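# Load the work-order slug into the lathe chuck

## Task

Acting as the cell's operator, prepare the lathe for the coming shift's part. Pick from the rack the slug that matches the work order, put it in the chuck, and have the chuck clamp it so that its end sits fully against the steps of the jaws and its axis lines up with the spindle. Do not start any lathe cycle: no program, probe, tool_set or tool_change. At the end the machine and the gauge must both be idle, with no alarm standing and the door shut.

## Robot and tools

ROBOT. There are two arms, left_arm and right_arm, each with a four-digit hand: index, middle and ring fingers plus a thumb. The right arm has a right hand and the left arm its mirror image. Positions and orientations in results use the scene frame: origin at table-top height midway between the nominal bases, +z up, +x out over the table, left_arm toward +y. The actual bases sit at (-0.064, +0.548, 0) m for left_arm and (+0.001, -0.696, 0) m for right_arm. The lathe is behind the bases, toward -x, and its chuck faces +y. Each hand point has its own axes: +z along the straight fingers, +y out of the palm, and +x across the palm away from the thumb on the right hand but toward the thumb on the left hand.

ROW FORMAT. A row always has 48 numbers in [-1, 1], covering both arms even if only one moves. The first 24 are for left_arm: dx, dy, dz, rx, ry, rz, then 16 hinge goals (index_mcp, index_abd, index_pip, index_dip, the same four for middle and ring, then thumb_cmc, thumb_axl, thumb_mcp, thumb_ipl), then current_limit and speed. The next 24 repeat this order for right_arm. The six pose numbers are an offset, not a pose. They are measured from that arm's Hand target as it stood when the action began, along that Hand target's own axes. 1.0 equals 0.6 m for dx, dy, dz and 180 degrees for rx, ry, rz, which together form one rotation vector. Every row in an action counts from the same start, and sending the same offset in a later action moves the arm further. Six zeros mean stay at the Hand target. The hinge numbers are absolute goal angles, scaled between each hinge's stops. Toward -1 they curl a finger or swing the thumb in front of the palm. current_limit runs from 0 mA at -1 to 550 mA at +1, and speed sets how fast the goals are approached. Both start at +0.4 and -0.6. A zero in a hand column is a real goal, so to keep a grip, repeat hand_goal, current_limit and speed.

TOOLS. execute_actions takes "actions", a list. Each action can have "rows" (1 to 15 rows, one control step of 1/30 s each), "steps" (1 to 450, 15 if omitted), an "until" condition on devices (for example {"machine": {"chuck_state": "clamped"}} or {"all": {"status": "ended"}}; numbers need a comparison such as [">=", 2]), and device commands under "machine" or "gauge". Machine keys: door (shut/open), chuck (clamp/open), page, register, value, write, cycle_start, feed_hold, reset, home, probe, tool_set, tool_change, air_blast, stop. A list of up to 8 such objects is also allowed. Gauge keys: measure, stop. The optional "cameras" argument names views from cam_high, cam_low, cam_chuck, cam_machine, cam_left_wrist and cam_right_wrist. An empty actions list returns all images.

move drives straight paths. "target" is one 48-number row, with the same offset meaning measured from the Hand targets, or a list of up to 15 rows, all measured from that same start. "speed" is in m/s, from 0.002 to 3.2, default 0.25. "blend" is a corner radius in m. "stop_force" is 4 to 120 N and ends an arm's path on contact. "zero" decides whether the force sensor is re-zeroed first. "blocking"=false returns early. The moves never avoid obstacles, and a move lasts at most 10 s.

Other tools: wait (seconds 0 to 10), stop (brakes a running move), zoom_image (camera plus region [x0, y0, x1, y1], at most 504 px each way), show_instructions (the reference pages, including the work order), zero_wrist_force (arm) and finished_scene.

RESULTS. Each arm reports end_effector_position (m), its quaternion and velocities, its Hand target, joint data, and wrist force/torque in hand-point axes. Each hand reports hand_goal, hand_measured, hand_current_ma and hand_state (moving, goal, blocked or overload). A move adds a line with its ending, such as done, off_target, held or fault, plus any limits. Machine results show state, door_state, chuck_state (open, clamped, closed_empty or between), seat_state (home means the slug's end lies on all three steps, but trust it only after clamping), entry, alarm, and the chosen page. Gauge results show state, message, readings and no_1 to no_20 in mm.

TYPICAL ORDER. Read the work order with show_instructions and study the rack in the cameras. If needed, set a candidate slug alone and level in the matching gauge nest, against its stop, release it and send measure. Wait about 12 s for the readings. Open the door and then the chuck. Carry the chosen slug in, push its end gently against the jaw steps while keeping it on the spindle axis, and hold it there while sending chuck clamp. Check for chuck_state clamped and seat_state home, then release, withdraw and shut the door.

AVOID. Never send cycle_start, probe, tool_set or tool_change. Contact forces near 150 N or torques at the joint limits cause 10 s arm stops. Do not let the arms press on or hit each other. Nothing should fall, be dropped in motion, or reach the chip pan or floor. Do not slam into the fixed machine, and do not let go of a slug before the jaws clamp. Keep finger currents below 495 mA for long periods so the motors do not shut down, and avoid long stretched-out holds that heat the motors. Use gradual ramps in rows and slow moves with stop_force when making contact.

Each tool is called after "Call:" by a JSON object that holds its "fn" and its "kwargs".

Reference images:

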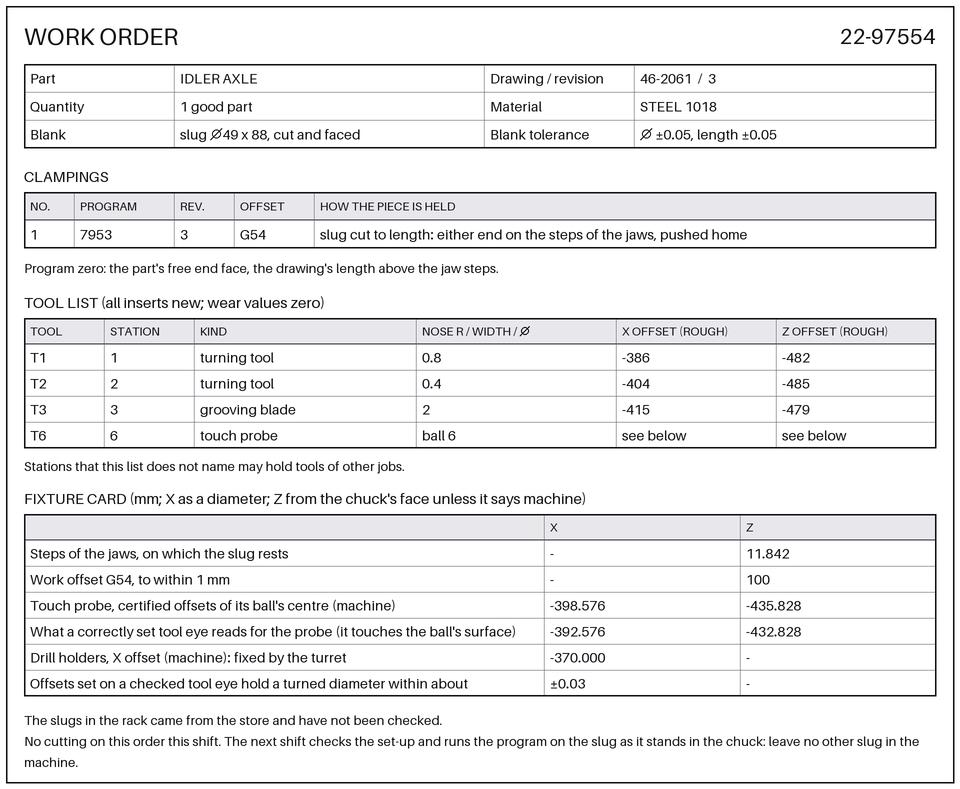

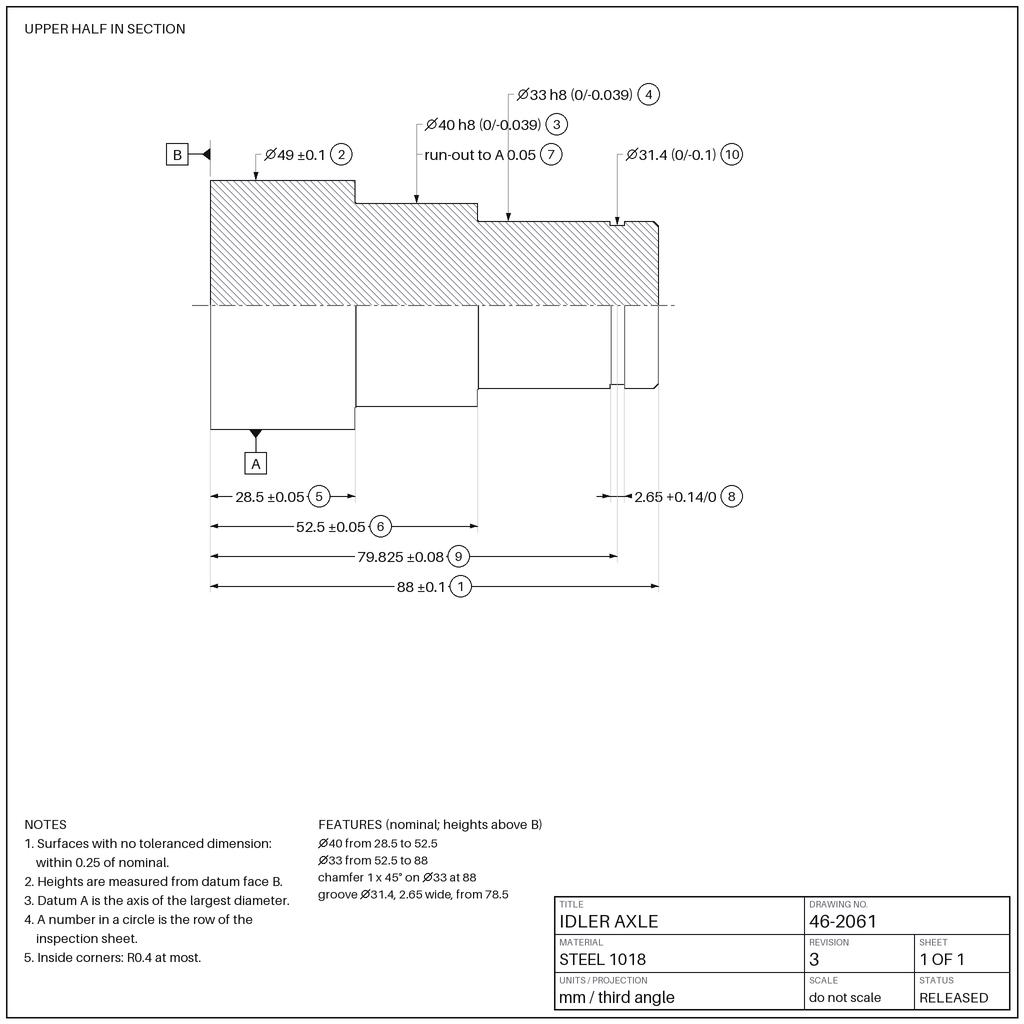

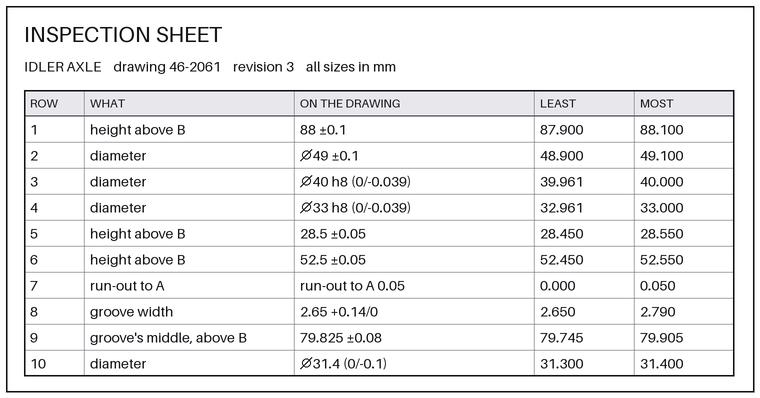

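## Session

Call:
{"fn": "execute_actions", "kwargs": {"actions": []}}

Scene clock: 0.00 s.
left_arm: end_effector_position=(-0.0266, +1.2927, +0.3753) hand_goal=(+0.754, +0.000, +0.576, +0.696, +0.754, +0.000, +0.576, +0.696, +0.754, +0.000, +0.576, +0.696, +0.714, +0.678, +0.226, +0.168) hand_measured=(+0.754, +0.000, +0.576, +0.696, +0.754, +0.000, +0.576, +0.696, +0.754, +0.000, +0.576, +0.696, +0.714, +0.678, +0.226, +0.168) hand_current_ma=(+0, +0, +0, +0, +0, +0, +0, +0, +0, +0, +0, +0, +0, +0, +0, +0) hand_state=(goal, goal, goal, goal, goal, goal, goal, goal, goal, goal, goal, goal, goal, goal, goal, goal) hand_current_limit=0.40 hand_speed=-0.60 end_effector_quat_wxyz=(+0.098, +0.980, -0.065, -0.161) | right_arm: end_effector_position=(+0.6055, -0.8492, +0.3221) hand_goal=(+0.754, +0.000, +0.576, +0.696, +0.754, +0.000, +0.576, +0.696, +0.754, +0.000, +0.576, +0.696, +0.714, +0.678, +0.226, +0.168) hand_measured=(+0.754, +0.000, +0.576, +0.696, +0.754, +0.000, +0.576, +0.696, +0.754, +0.000, +0.576, +0.696, +0.714, +0.678, +0.226, +0.168) hand_current_ma=(+0, +0, +0, +0, +0, +0, +0, +0, +0, +0, +0, +0, +0, +0, +0, +0) hand_state=(goal, goal, goal, goal, goal, goal, goal, goal, goal, goal, goal, goal, goal, goal, goal, goal) hand_current_limit=0.40 hand_speed=-0.60 end_effector_quat_wxyz=(+0.165, +0.192, +0.905, +0.342)
Joint positions: left_arm=[1.247 -0.836 0.968 1.717 1.309 -0.223] | right_arm=[-0.951 -1.222 1.888 1.178 0.831 0.935]
Joint velocities: within noise
Joint torques (N m): no reading
Motor temperatures (°C): left_arm=[50 40 35 33 49 37] | right_arm=[38 28 38 54 45 44]
Wrist force (N): no reading
Wrist torque (N m): no reading
Wrist force, peak (N): no reading
Hand target: left_arm -0.0266, +1.2927, +0.3753; +0.098, +0.980, -0.065, -0.161 | right_arm +0.6055, -0.8492, +0.3221; +0.165, +0.192, +0.905, +0.342
machine.work_offsets: g54_z=+99.842 g55_z=+0.000
machine: state=idle door_state=shut chuck_state=closed_empty seat_state=open door_answer=taken chuck_answer=taken page=work_offsets entry=no_entry entries=0 alarm=no_alarm queue=idle queue_left=0
gauge: readings=0

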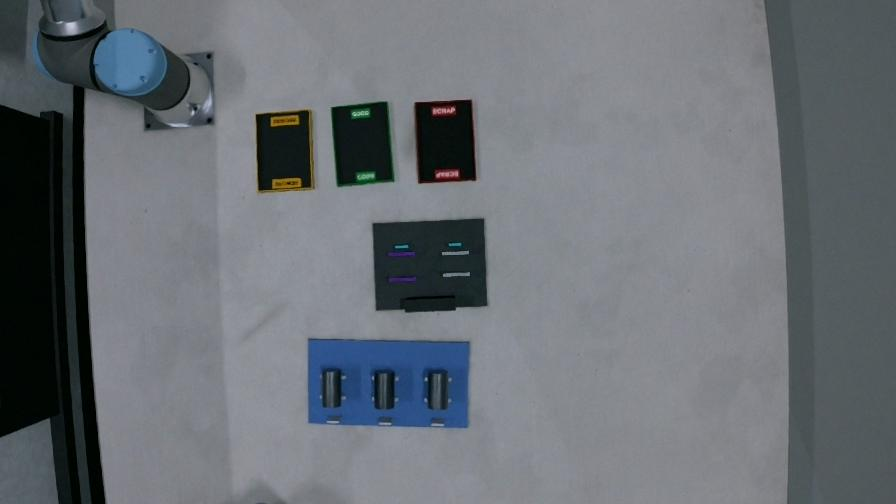

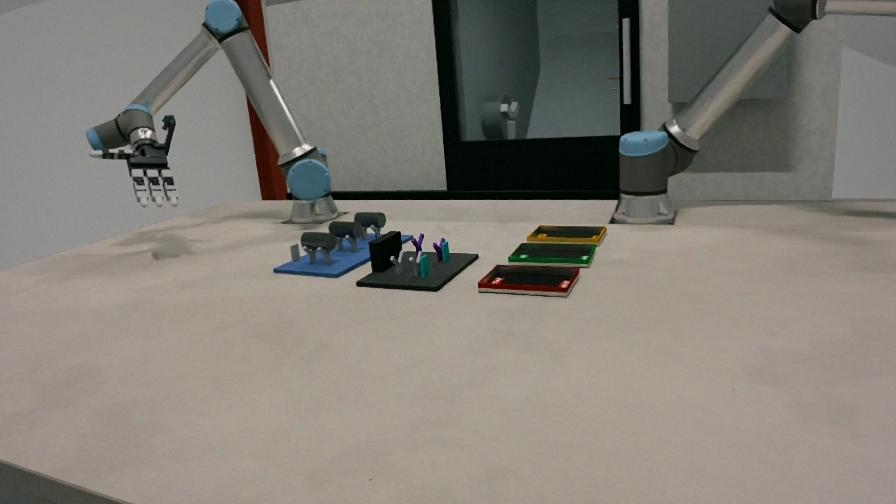

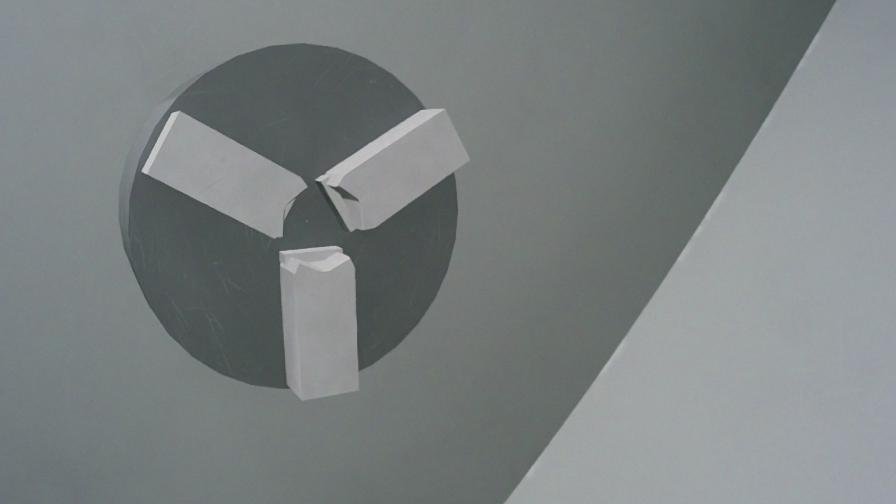

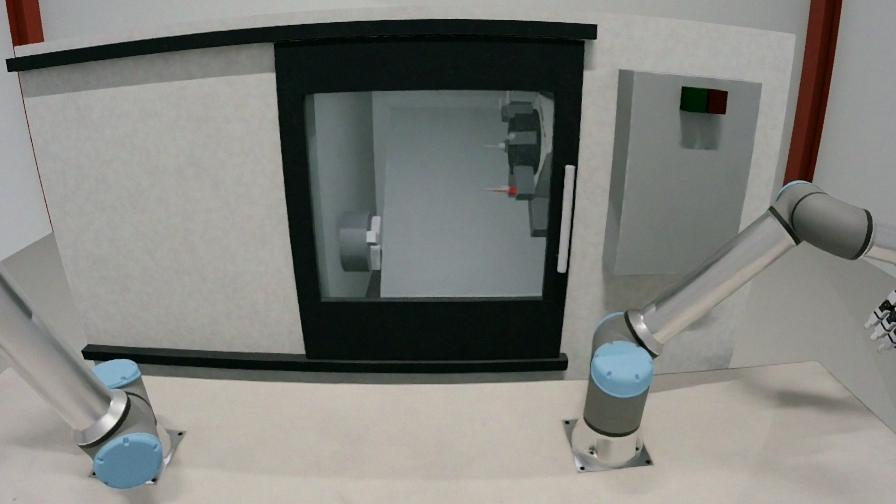

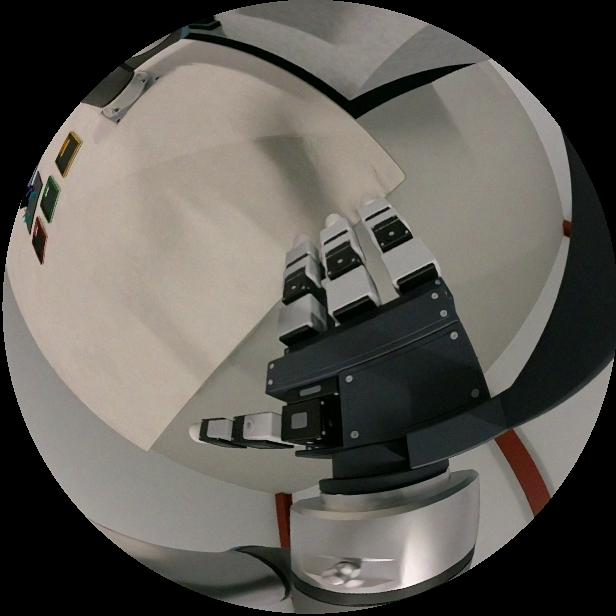

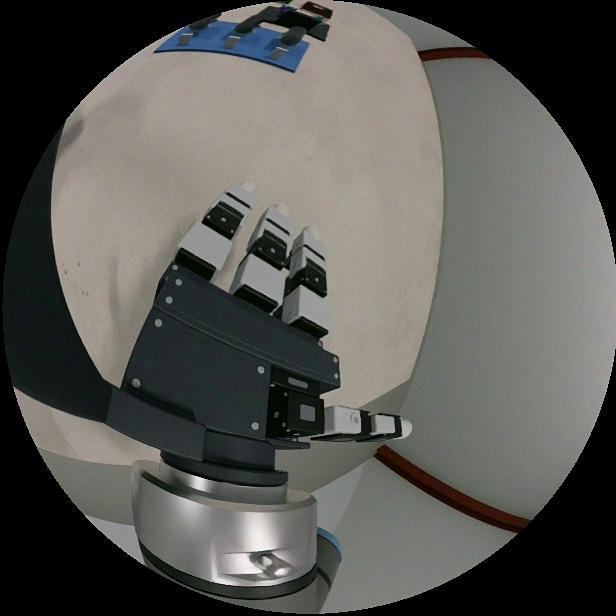

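Call:
{"fn": "zoom_image", "kwargs": {"camera": "cam_high", "region": [280, 310, 500, 450]}}

Call:
{"fn": "zoom_image", "kwargs": {"camera": "cam_high", "region": [340, 200, 520, 320]}}

Call:
{"fn": "zoom_image", "kwargs": {"camera": "cam_low", "region": [260, 190, 500, 310]}}

Call:
{"fn": "zoom_image", "kwargs": {"camera": "cam_machine", "region": [280, 60, 620, 320]}}

Call:
{"fn": "zoom_image", "kwargs": {"camera": "cam_chuck", "region": [100, 20, 500, 420]}}

Scaled by 2.291 from the camera's 896x504 image, which has a finer 1280x720 frame.

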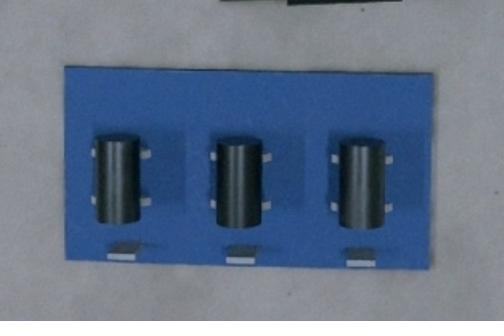

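Scaled by 2.800 from the camera's 896x504 image, which has a finer 1280x720 frame.

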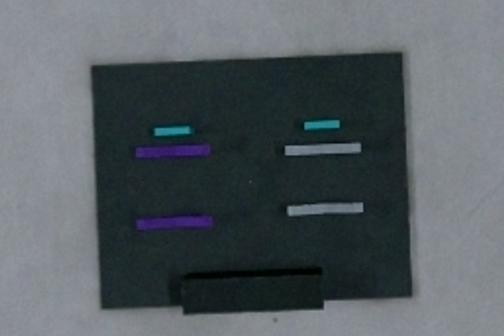

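Scaled by 2.100 from the camera's 896x504 image, which has a finer 1280x720 frame.

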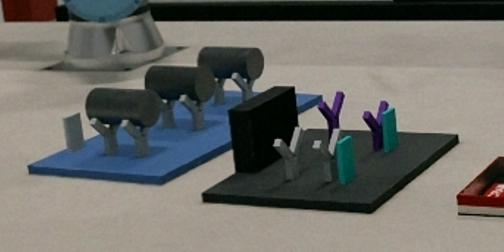

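Scaled by 1.482 from the camera's 896x504 image, which has a finer 1280x720 frame.

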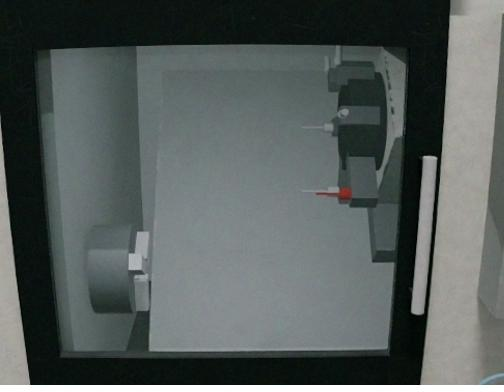

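Scaled by 1.260 from the camera's 896x504 image, which has a finer 1280x720 frame.

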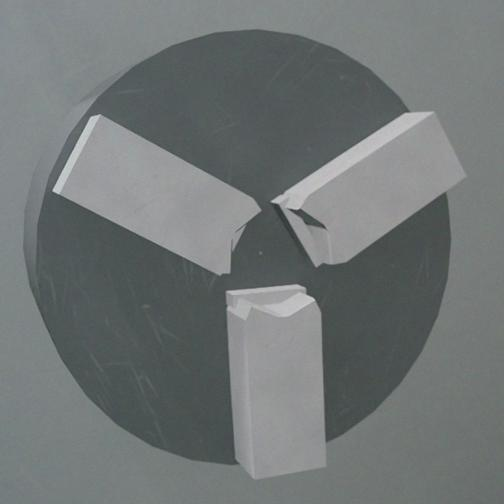

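Call:
{"fn": "execute_actions", "kwargs": {"actions": [{"machine":{"chuck":"open"},"steps":60,"until":{"machine":{"chuck_state":"open"}}}], "cameras": ["cam_chuck"]}}

Call:
{"fn": "zoom_image", "kwargs": {"camera": "cam_chuck", "region": [230, 130, 430, 330]}}

Call:
{"fn": "execute_actions", "kwargs": {"actions": [{"machine":{"air_blast":true},"steps":90,"until":{"machine":{"state":"idle"}}}], "cameras": ["cam_chuck"]}}

Call:
{"fn": "zoom_image", "kwargs": {"camera": "cam_chuck", "region": [230, 130, 430, 330]}}

Scene clock: 55.13 s.
left_arm: end_effector_position=(-0.0266, +1.2927, +0.3753) hand_goal=(+0.754, +0.000, +0.576, +0.696, +0.754, +0.000, +0.576, +0.696, +0.754, +0.000, +0.576, +0.696, +0.714, +0.678, +0.226, +0.168) hand_measured=(+0.754, +0.000, +0.576, +0.696, +0.754, +0.000, +0.576, +0.696, +0.754, +0.000, +0.576, +0.696, +0.714, +0.678, +0.224, +0.168) hand_current_ma=(-3, +0, +3, +0, -3, +0, +3, +0, -3, +0, +3, +0, +1, -3, -8, -1) hand_state=(goal, goal, goal, goal, goal, goal, goal, goal, goal, goal, goal, goal, goal, goal, goal, goal) hand_current_limit=0.40 hand_speed=-0.60 end_effector_quat_wxyz=(+0.098, +0.980, -0.065, -0.161) | right_arm: end_effector_position=(+0.6055, -0.8492, +0.3221) hand_goal=(+0.754, +0.000, +0.576, +0.696, +0.754, +0.000, +0.576, +0.696, +0.754, +0.000, +0.576, +0.696, +0.714, +0.678, +0.226, +0.168) hand_measured=(+0.758, +0.000, +0.576, +0.696, +0.758, +0.000, +0.576, +0.696, +0.756, +0.000, +0.576, +0.696, +0.718, +0.678, +0.224, +0.168) hand_current_ma=(+2, +0, +0, +0, +2, +0, +0, +0, +2, +0, +0, +0, +2, +0, +0, +0) hand_state=(goal, goal, goal, goal, goal, goal, goal, goal, goal, goal, goal, goal, goal, goal, goal, goal) hand_current_limit=0.40 hand_speed=-0.60 end_effector_quat_wxyz=(+0.165, +0.192, +0.905, +0.342)
Joint positions: left_arm=[1.247 -0.836 0.968 1.717 1.309 -0.223] | right_arm=[-0.951 -1.222 1.888 1.178 0.831 0.935]
Joint torques (N m): left_arm=[1.14 -93.21 -34.9 4.43 -0.28 -0.27] | right_arm=[0.43 -61.9 -28.9 4.88 -0.77 -0.95]
Wrist force (N): left_arm=[0.0 0.2 -0.4] | right_arm=[0.0 0.0 -0.1]
Wrist torque (N m): left_arm=[0.06 -0.01 0.00] | right_arm=[0.02 0.01 0.01]
Wrist force, peak (N): left_arm=[0.5 -0.3 -0.4] | right_arm=[-0.3 -0.5 -0.4]
Hand target: left_arm -0.0266, +1.2927, +0.3753; +0.098, +0.980, -0.065, -0.161 | right_arm +0.6055, -0.8492, +0.3221; +0.165, +0.192, +0.905, +0.342
machine.work_offsets: g54_z=+99.842 g55_z=+0.000
machine: state=idle door_state=shut chuck_state=open seat_state=open door_answer=taken chuck_answer=taken page=work_offsets entry=no_entry entries=0 alarm=no_alarm queue=running queue_left=0
gauge: readings=0
Images, in order (width x height): cam_chuck 896x504.

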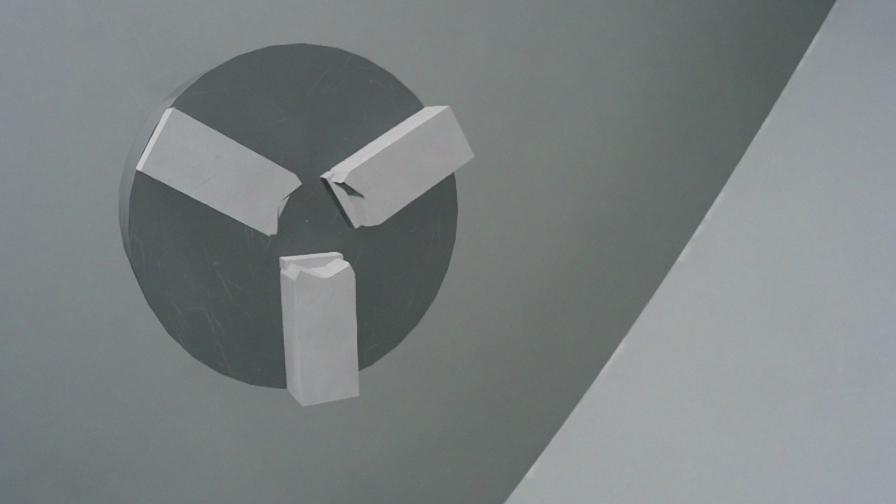

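Scaled by 2.520 from the camera's 896x504 image, which has a finer 1280x720 frame.

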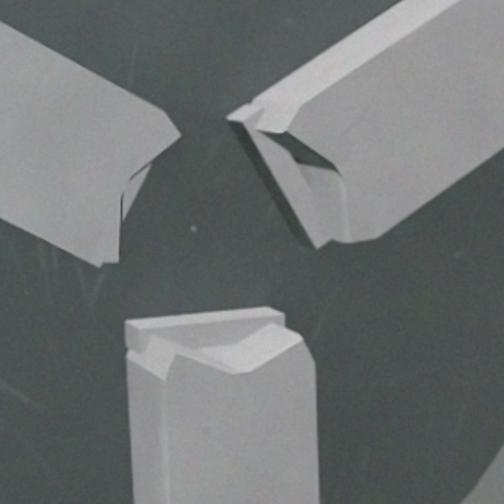

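Scene clock: 57.47 s.
left_arm: end_effector_position=(-0.0266, +1.2927, +0.3753) hand_goal=(+0.754, +0.000, +0.576, +0.696, +0.754, +0.000, +0.576, +0.696, +0.754, +0.000, +0.576, +0.696, +0.714, +0.678, +0.226, +0.168) hand_measured=(+0.754, +0.000, +0.576, +0.696, +0.754, +0.000, +0.576, +0.696, +0.754, +0.000, +0.576, +0.696, +0.714, +0.678, +0.224, +0.168) hand_current_ma=(-3, +0, +3, +0, -3, +0, +3, +0, -3, +0, +3, +0, +1, -3, -8, -1) hand_state=(goal, goal, goal, goal, goal, goal, goal, goal, goal, goal, goal, goal, goal, goal, goal, goal) hand_current_limit=0.40 hand_speed=-0.60 end_effector_quat_wxyz=(+0.098, +0.980, -0.065, -0.161) | right_arm: end_effector_position=(+0.6055, -0.8492, +0.3221) hand_goal=(+0.754, +0.000, +0.576, +0.696, +0.754, +0.000, +0.576, +0.696, +0.754, +0.000, +0.576, +0.696, +0.714, +0.678, +0.226, +0.168) hand_measured=(+0.758, +0.000, +0.576, +0.696, +0.758, +0.000, +0.576, +0.696, +0.756, +0.000, +0.576, +0.696, +0.718, +0.678, +0.224, +0.168) hand_current_ma=(+2, +0, +0, +0, +2, +0, +0, +0, +2, +0, +0, +0, +2, +0, +0, +0) hand_state=(goal, goal, goal, goal, goal, goal, goal, goal, goal, goal, goal, goal, goal, goal, goal, goal) hand_current_limit=0.40 hand_speed=-0.60 end_effector_quat_wxyz=(+0.165, +0.192, +0.905, +0.342)
Joint positions: left_arm=[1.247 -0.836 0.968 1.717 1.309 -0.223] | right_arm=[-0.951 -1.222 1.888 1.178 0.831 0.935]
Joint torques (N m): left_arm=[-1.18 -95.1 -35.39 4.06 0.04 0.05] | right_arm=[-0.18 -60.84 -29.35 4.82 -0.57 -0.75]
Wrist force (N): left_arm=[0.2 -0.2 -0.2] | right_arm=[0.0 0.1 -0.3]
Wrist torque (N m): left_arm=[0.00 -0.03 0.02] | right_arm=[0.03 0.01 0.00]
Wrist force, peak (N): left_arm=[0.3 0.1 -0.4] | right_arm=[0.0 0.0 -0.5]
Hand target: left_arm -0.0266, +1.2927, +0.3753; +0.098, +0.980, -0.065, -0.161 | right_arm +0.6055, -0.8492, +0.3221; +0.165, +0.192, +0.905, +0.342
machine.work_offsets: g54_z=+99.842 g55_z=+0.000
machine: state=idle door_state=shut chuck_state=open seat_state=open door_answer=taken chuck_answer=taken page=work_offsets entry=taken entries=1 alarm=no_alarm queue=done queue_left=0
gauge: readings=0
Images, in order (width x height): cam_chuck 896x504.

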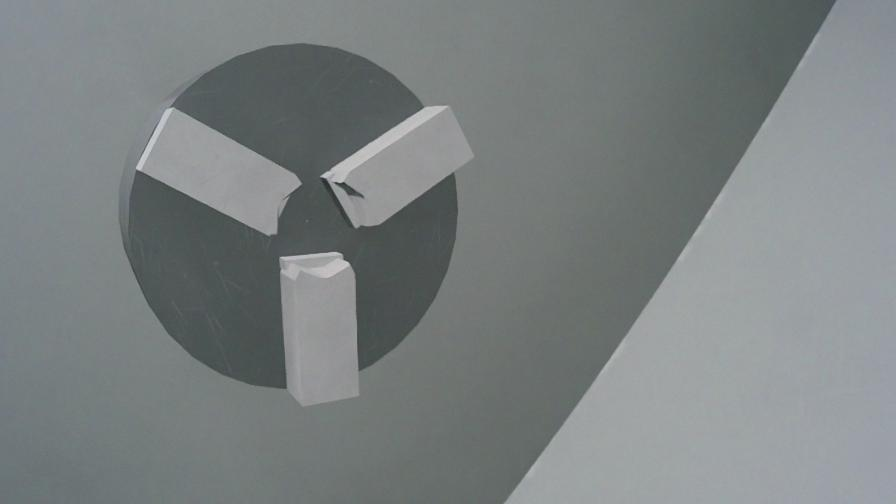

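Scaled by 2.520 from the camera's 896x504 image, which has a finer 1280x720 frame.

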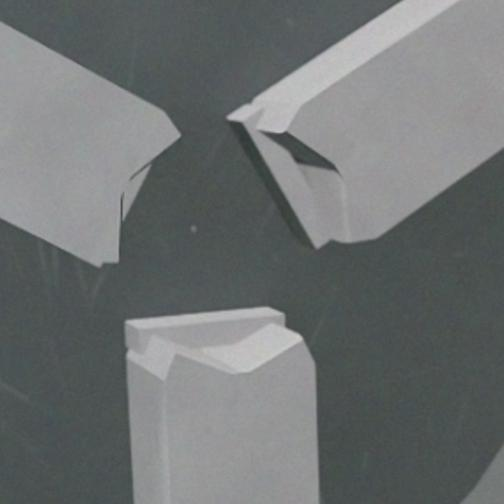

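Call:
{"fn": "move", "kwargs": {"target": [0,0,0,0,0,0,0.754,0,0.576,0.696,0.754,0,0.576,0.696,0.754,0,0.576,0.696,0.714,0.678,0.226,0.168,0.4,-0.6, 0.712,0.585,0.3285,0.247,-0.0862,0.3475,0.754,0,0.576,0.696,0.754,0,0.576,0.696,0.754,0,0.576,0.696,0.714,0.678,0.226,0.168,0.4,-0.6], "speed": 0.4, "cameras": ["cam_high","cam_low","cam_right_wrist"]}}

Call:
{"fn": "execute_actions", "kwargs": {"actions": [{"machine":{"door":"open"},"steps":120,"until":{"machine":{"door_state":"open"}}}], "cameras": ["cam_machine"]}}

Scene clock: 72.63 s.
left_arm: end_effector_position=(-0.0266, +1.2927, +0.3753) hand_goal=(+0.754, +0.000, +0.576, +0.696, +0.754, +0.000, +0.576, +0.696, +0.754, +0.000, +0.576, +0.696, +0.714, +0.678, +0.226, +0.168) hand_measured=(+0.754, +0.000, +0.576, +0.696, +0.754, +0.000, +0.576, +0.696, +0.754, +0.000, +0.576, +0.696, +0.714, +0.678, +0.224, +0.168) hand_current_ma=(-3, +0, +3, +0, -3, +0, +3, +0, -3, +0, +3, +0, +1, -3, -8, -1) hand_state=(goal, goal, goal, goal, goal, goal, goal, goal, goal, goal, goal, goal, goal, goal, goal, goal) hand_current_limit=0.40 hand_speed=-0.60 end_effector_quat_wxyz=(+0.098, +0.980, -0.065, -0.161) | right_arm: end_effector_position=(+0.3999, -0.3002, +0.3499) hand_goal=(+0.754, +0.000, +0.576, +0.696, +0.754, +0.000, +0.576, +0.696, +0.754, +0.000, +0.576, +0.696, +0.714, +0.678, +0.226, +0.168) hand_measured=(+0.756, +0.000, +0.576, +0.696, +0.756, +0.000, +0.576, +0.696, +0.756, +0.000, +0.576, +0.696, +0.716, +0.678, +0.224, +0.168) hand_current_ma=(+1, +0, +0, +0, +1, +0, +0, +0, +0, +0, +0, +0, +1, +0, -2, +0) hand_state=(goal, goal, goal, goal, goal, goal, goal, goal, goal, goal, goal, goal, goal, goal, goal, goal) hand_current_limit=0.40 hand_speed=-0.60 end_effector_quat_wxyz=(+0.000, +0.707, +0.707, +0.001)
Joint positions: left_arm=[1.247 -0.836 0.968 1.717 1.309 -0.223] | right_arm=[0.583 -1.449 1.792 1.226 1.571 3.729]
Joint torques (N m): left_arm=[0.69 -93.46 -35.19 4.24 0.07 0.13] | right_arm=[18.5 -36.63 -48.64 7.47 4.47 1.18]
Wrist force (N): left_arm=[-0.2 0.1 0.0] | right_arm=[-0.3 -0.3 -0.3]
Wrist torque (N m): left_arm=[0.01 0.03 -0.02] | right_arm=[0.23 0.31 -0.07]
Wrist force, peak (N): left_arm=[0.4 0.0 -0.3] | right_arm=[2.1 -0.6 -1.4]
Hand target: left_arm -0.0266, +1.2927, +0.3753; +0.098, +0.980, -0.065, -0.161 | right_arm +0.3999, -0.3001, +0.3499; +0.000, +0.707, +0.707, +0.001
Off the commanded pose: left_arm 0.000 m, 0 deg | right_arm 0.000 m, 0 deg.
machine.work_offsets: g54_z=+99.842 g55_z=+0.000
machine: state=idle door_state=shut chuck_state=open seat_state=open door_answer=taken chuck_answer=taken page=work_offsets entry=taken entries=1 alarm=no_alarm queue=done queue_left=0
gauge: readings=0
move: done
Images, in order (width x height): cam_high 896x504, cam_low 896x504, cam_right_wrist 616x616.

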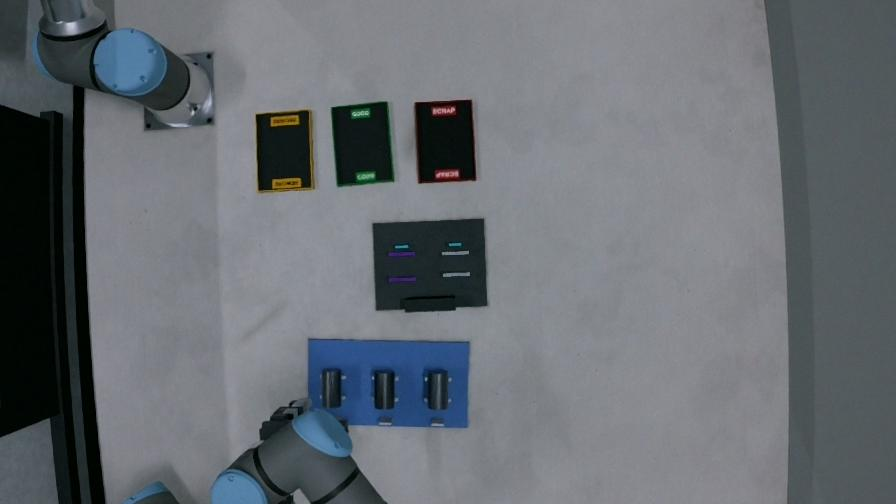

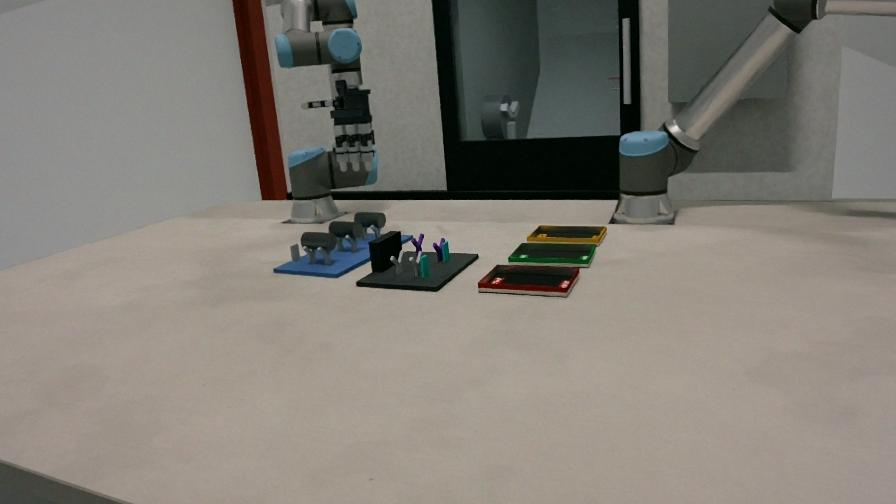

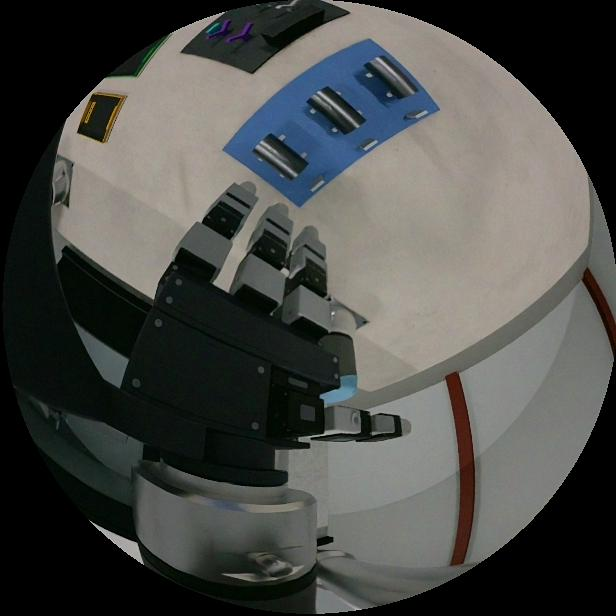

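Scene clock: 74.87 s.
left_arm: end_effector_position=(-0.0266, +1.2927, +0.3753) hand_goal=(+0.754, +0.000, +0.576, +0.696, +0.754, +0.000, +0.576, +0.696, +0.754, +0.000, +0.576, +0.696, +0.714, +0.678, +0.226, +0.168) hand_measured=(+0.754, +0.000, +0.576, +0.696, +0.754, +0.000, +0.576, +0.696, +0.754, +0.000, +0.576, +0.696, +0.714, +0.678, +0.224, +0.168) hand_current_ma=(-3, +0, +3, +0, -3, +0, +3, +0, -3, +0, +3, +0, +1, -3, -8, -1) hand_state=(goal, goal, goal, goal, goal, goal, goal, goal, goal, goal, goal, goal, goal, goal, goal, goal) hand_current_limit=0.40 hand_speed=-0.60 end_effector_quat_wxyz=(+0.098, +0.980, -0.065, -0.161) | right_arm: end_effector_position=(+0.3999, -0.3001, +0.3499) hand_goal=(+0.754, +0.000, +0.576, +0.696, +0.754, +0.000, +0.576, +0.696, +0.754, +0.000, +0.576, +0.696, +0.714, +0.678, +0.226, +0.168) hand_measured=(+0.756, +0.000, +0.576, +0.696, +0.756, +0.000, +0.576, +0.696, +0.756, +0.000, +0.576, +0.696, +0.716, +0.678, +0.224, +0.168) hand_current_ma=(+1, +0, +0, +0, +1, +0, +0, +0, +0, +0, +0, +0, +1, +0, -2, +0) hand_state=(goal, goal, goal, goal, goal, goal, goal, goal, goal, goal, goal, goal, goal, goal, goal, goal) hand_current_limit=0.40 hand_speed=-0.60 end_effector_quat_wxyz=(+0.000, +0.707, +0.707, +0.001)
Joint positions: left_arm=[1.247 -0.836 0.968 1.717 1.309 -0.223] | right_arm=[0.583 -1.449 1.792 1.226 1.571 3.729]
Joint torques (N m): left_arm=[0.36 -93.64 -34.58 3.91 -0.14 0.15] | right_arm=[20.05 -34.81 -49.18 7.12 4.44 1.76]
Wrist force (N): left_arm=[0.1 -0.2 -0.3] | right_arm=[0.0 -0.3 -0.4]
Wrist torque (N m): left_arm=[0.01 -0.01 0.01] | right_arm=[0.23 0.27 -0.05]
Wrist force, peak (N): left_arm=[0.2 -0.3 -0.3] | right_arm=[-0.5 -0.3 -0.8]
Hand target: left_arm -0.0266, +1.2927, +0.3753; +0.098, +0.980, -0.065, -0.161 | right_arm +0.3999, -0.3001, +0.3499; +0.000, +0.707, +0.707, +0.001
Off the commanded pose: left_arm 0.000 m, 0 deg | right_arm 0.000 m, 0 deg.
machine.work_offsets: g54_z=+99.842 g55_z=+0.000
machine: state=idle door_state=open chuck_state=open seat_state=open door_answer=taken chuck_answer=taken page=work_offsets entry=taken entries=1 alarm=no_alarm queue=running queue_left=0
gauge: readings=0
Images, in order (width x height): cam_machine 896x504.

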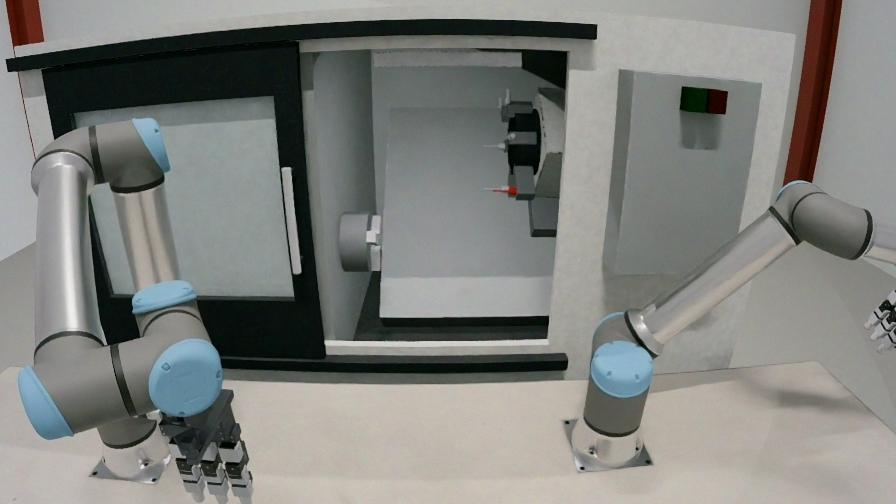

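Call:
{"fn": "zoom_image", "kwargs": {"camera": "cam_machine", "region": [300, 30, 600, 370]}}

Scaled by 1.482 from the camera's 896x504 image, which has a finer 1280x720 frame.

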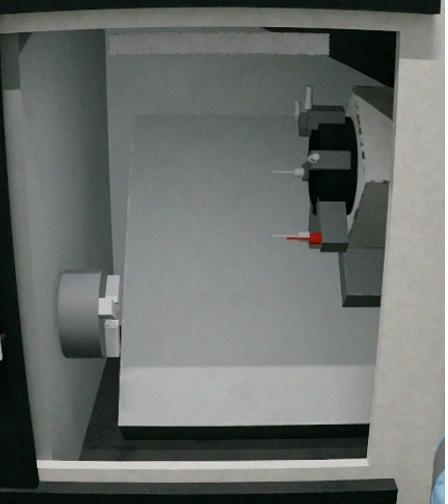

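Call:
{"fn": "move", "kwargs": {"target": [0,0,0,0,0,0,0.754,0,0.576,0.696,0.754,0,0.576,0.696,0.754,0,0.576,0.696,0.714,0.678,0.226,0.168,0.4,-0.6, 0.25,0.0833,0.0833,0,0,0,0.754,0,0.576,0.696,0.754,0,0.576,0.696,0.754,0,0.576,0.696,0.714,0.678,0.226,0.168,0.4,-0.6], "speed": 0.3, "cameras": ["cam_high","cam_low","cam_right_wrist"]}}

Call:
{"fn": "zoom_image", "kwargs": {"camera": "cam_high", "region": [260, 290, 520, 504]}}

Call:
{"fn": "zoom_image", "kwargs": {"camera": "cam_low", "region": [240, 60, 500, 310]}}

Call:
{"fn": "zoom_image", "kwargs": {"camera": "cam_right_wrist", "region": [150, 50, 500, 350]}}

Scene clock: 85.47 s.
left_arm: end_effector_position=(-0.0266, +1.2927, +0.3753) hand_goal=(+0.754, +0.000, +0.576, +0.696, +0.754, +0.000, +0.576, +0.696, +0.754, +0.000, +0.576, +0.696, +0.714, +0.678, +0.226, +0.168) hand_measured=(+0.754, +0.000, +0.576, +0.696, +0.754, +0.000, +0.576, +0.696, +0.754, +0.000, +0.576, +0.696, +0.714, +0.678, +0.224, +0.168) hand_current_ma=(-3, +0, +3, +0, -3, +0, +3, +0, -3, +0, +3, +0, +1, -3, -8, -1) hand_state=(goal, goal, goal, goal, goal, goal, goal, goal, goal, goal, goal, goal, goal, goal, goal, goal) hand_current_limit=0.40 hand_speed=-0.60 end_effector_quat_wxyz=(+0.098, +0.980, -0.065, -0.161) | right_arm: end_effector_position=(+0.4498, -0.1502, +0.3000) hand_goal=(+0.754, +0.000, +0.576, +0.696, +0.754, +0.000, +0.576, +0.696, +0.754, +0.000, +0.576, +0.696, +0.714, +0.678, +0.226, +0.168) hand_measured=(+0.754, +0.000, +0.576, +0.696, +0.754, +0.000, +0.576, +0.696, +0.754, +0.000, +0.576, +0.696, +0.716, +0.678, +0.224, +0.168) hand_current_ma=(+0, +0, +0, +0, +0, +0, +0, +0, +0, +0, +0, +0, +1, +0, -2, +0) hand_state=(goal, goal, goal, goal, goal, goal, goal, goal, goal, goal, goal, goal, goal, goal, goal, goal) hand_current_limit=0.40 hand_speed=-0.60 end_effector_quat_wxyz=(+0.000, +0.707, +0.707, +0.001)
Joint positions: left_arm=[1.247 -0.836 0.968 1.717 1.309 -0.223] | right_arm=[0.736 -1.175 1.532 1.213 1.571 3.882]
Joint torques (N m): left_arm=[-0.9 -95.26 -35.03 3.9 0.49 0.41] | right_arm=[19.98 -55.09 -49.45 6.97 4.48 1.64]
Wrist force (N): left_arm=[0.1 -0.1 0.1] | right_arm=[-0.3 -0.2 -0.6]
Wrist torque (N m): left_arm=[-0.03 -0.01 0.01] | right_arm=[0.26 0.29 -0.09]
Wrist force, peak (N): left_arm=[0.1 -0.5 0.0] | right_arm=[-2.0 -1.0 -0.9]
Hand target: left_arm -0.0266, +1.2927, +0.3753; +0.098, +0.980, -0.065, -0.161 | right_arm +0.4499, -0.1501, +0.3000; +0.000, +0.707, +0.707, +0.001
Off the commanded pose: left_arm 0.000 m, 0 deg | right_arm 0.000 m, 0 deg.
machine.work_offsets: g54_z=+99.842 g55_z=+0.000
machine: state=idle door_state=open chuck_state=open seat_state=open door_answer=taken chuck_answer=taken page=work_offsets entry=taken entries=1 alarm=no_alarm queue=done queue_left=0
gauge: readings=0
move: done
Images, in order (width x height): cam_high 896x504, cam_low 896x504, cam_right_wrist 616x616.

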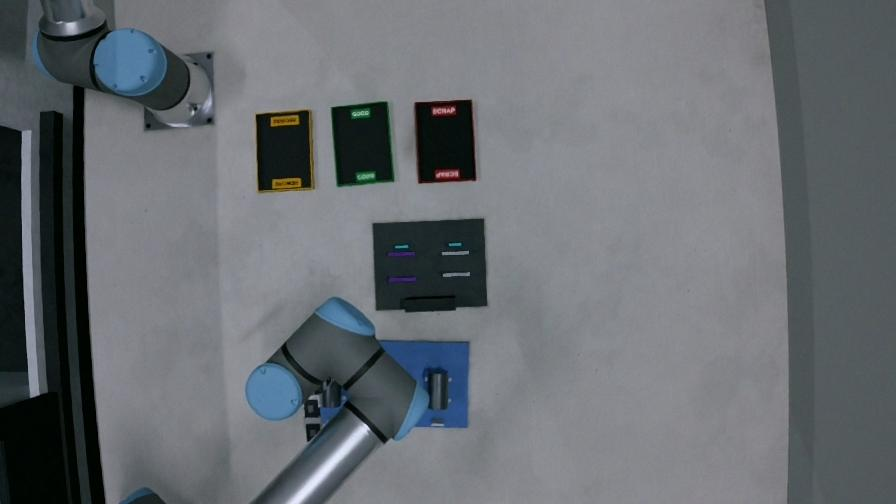

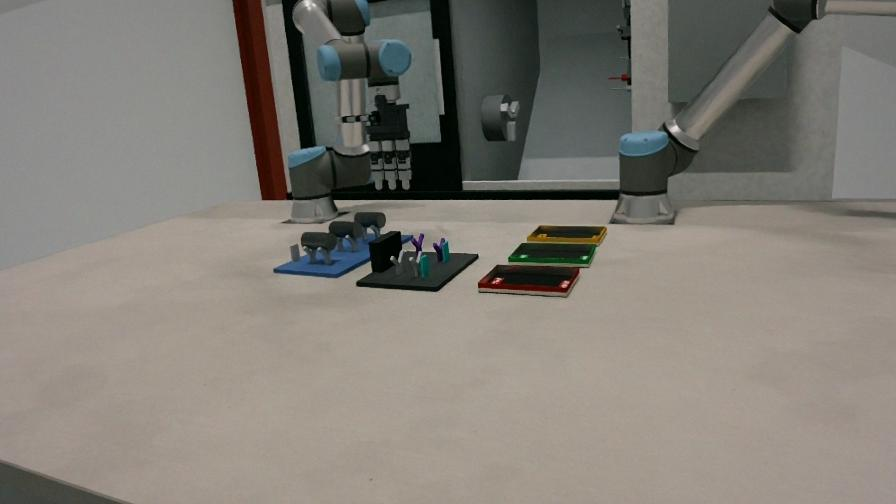

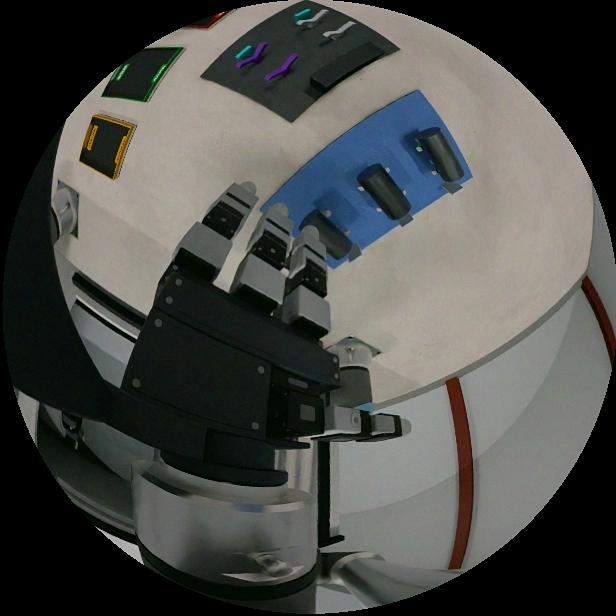

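Scaled by 1.938 from the camera's 896x504 image, which has a finer 1280x720 frame.

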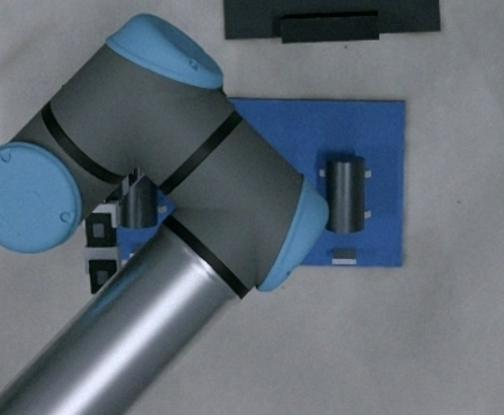

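Scaled by 1.938 from the camera's 896x504 image, which has a finer 1280x720 frame.

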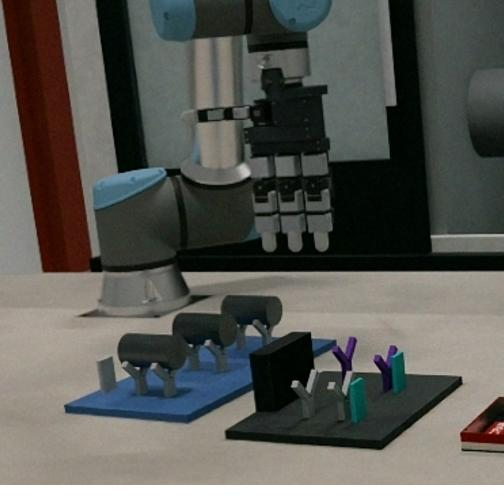

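Scaled by 1.440 from the camera's 616x616 image, which has a finer 880x880 frame.

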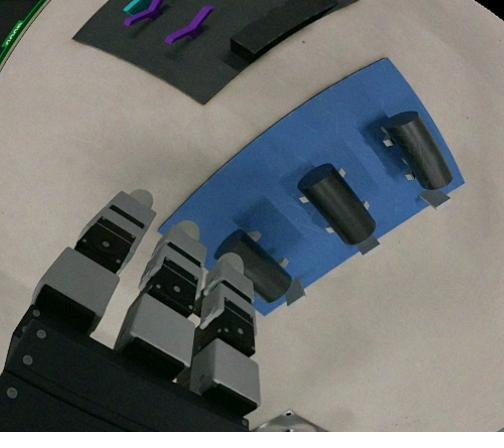

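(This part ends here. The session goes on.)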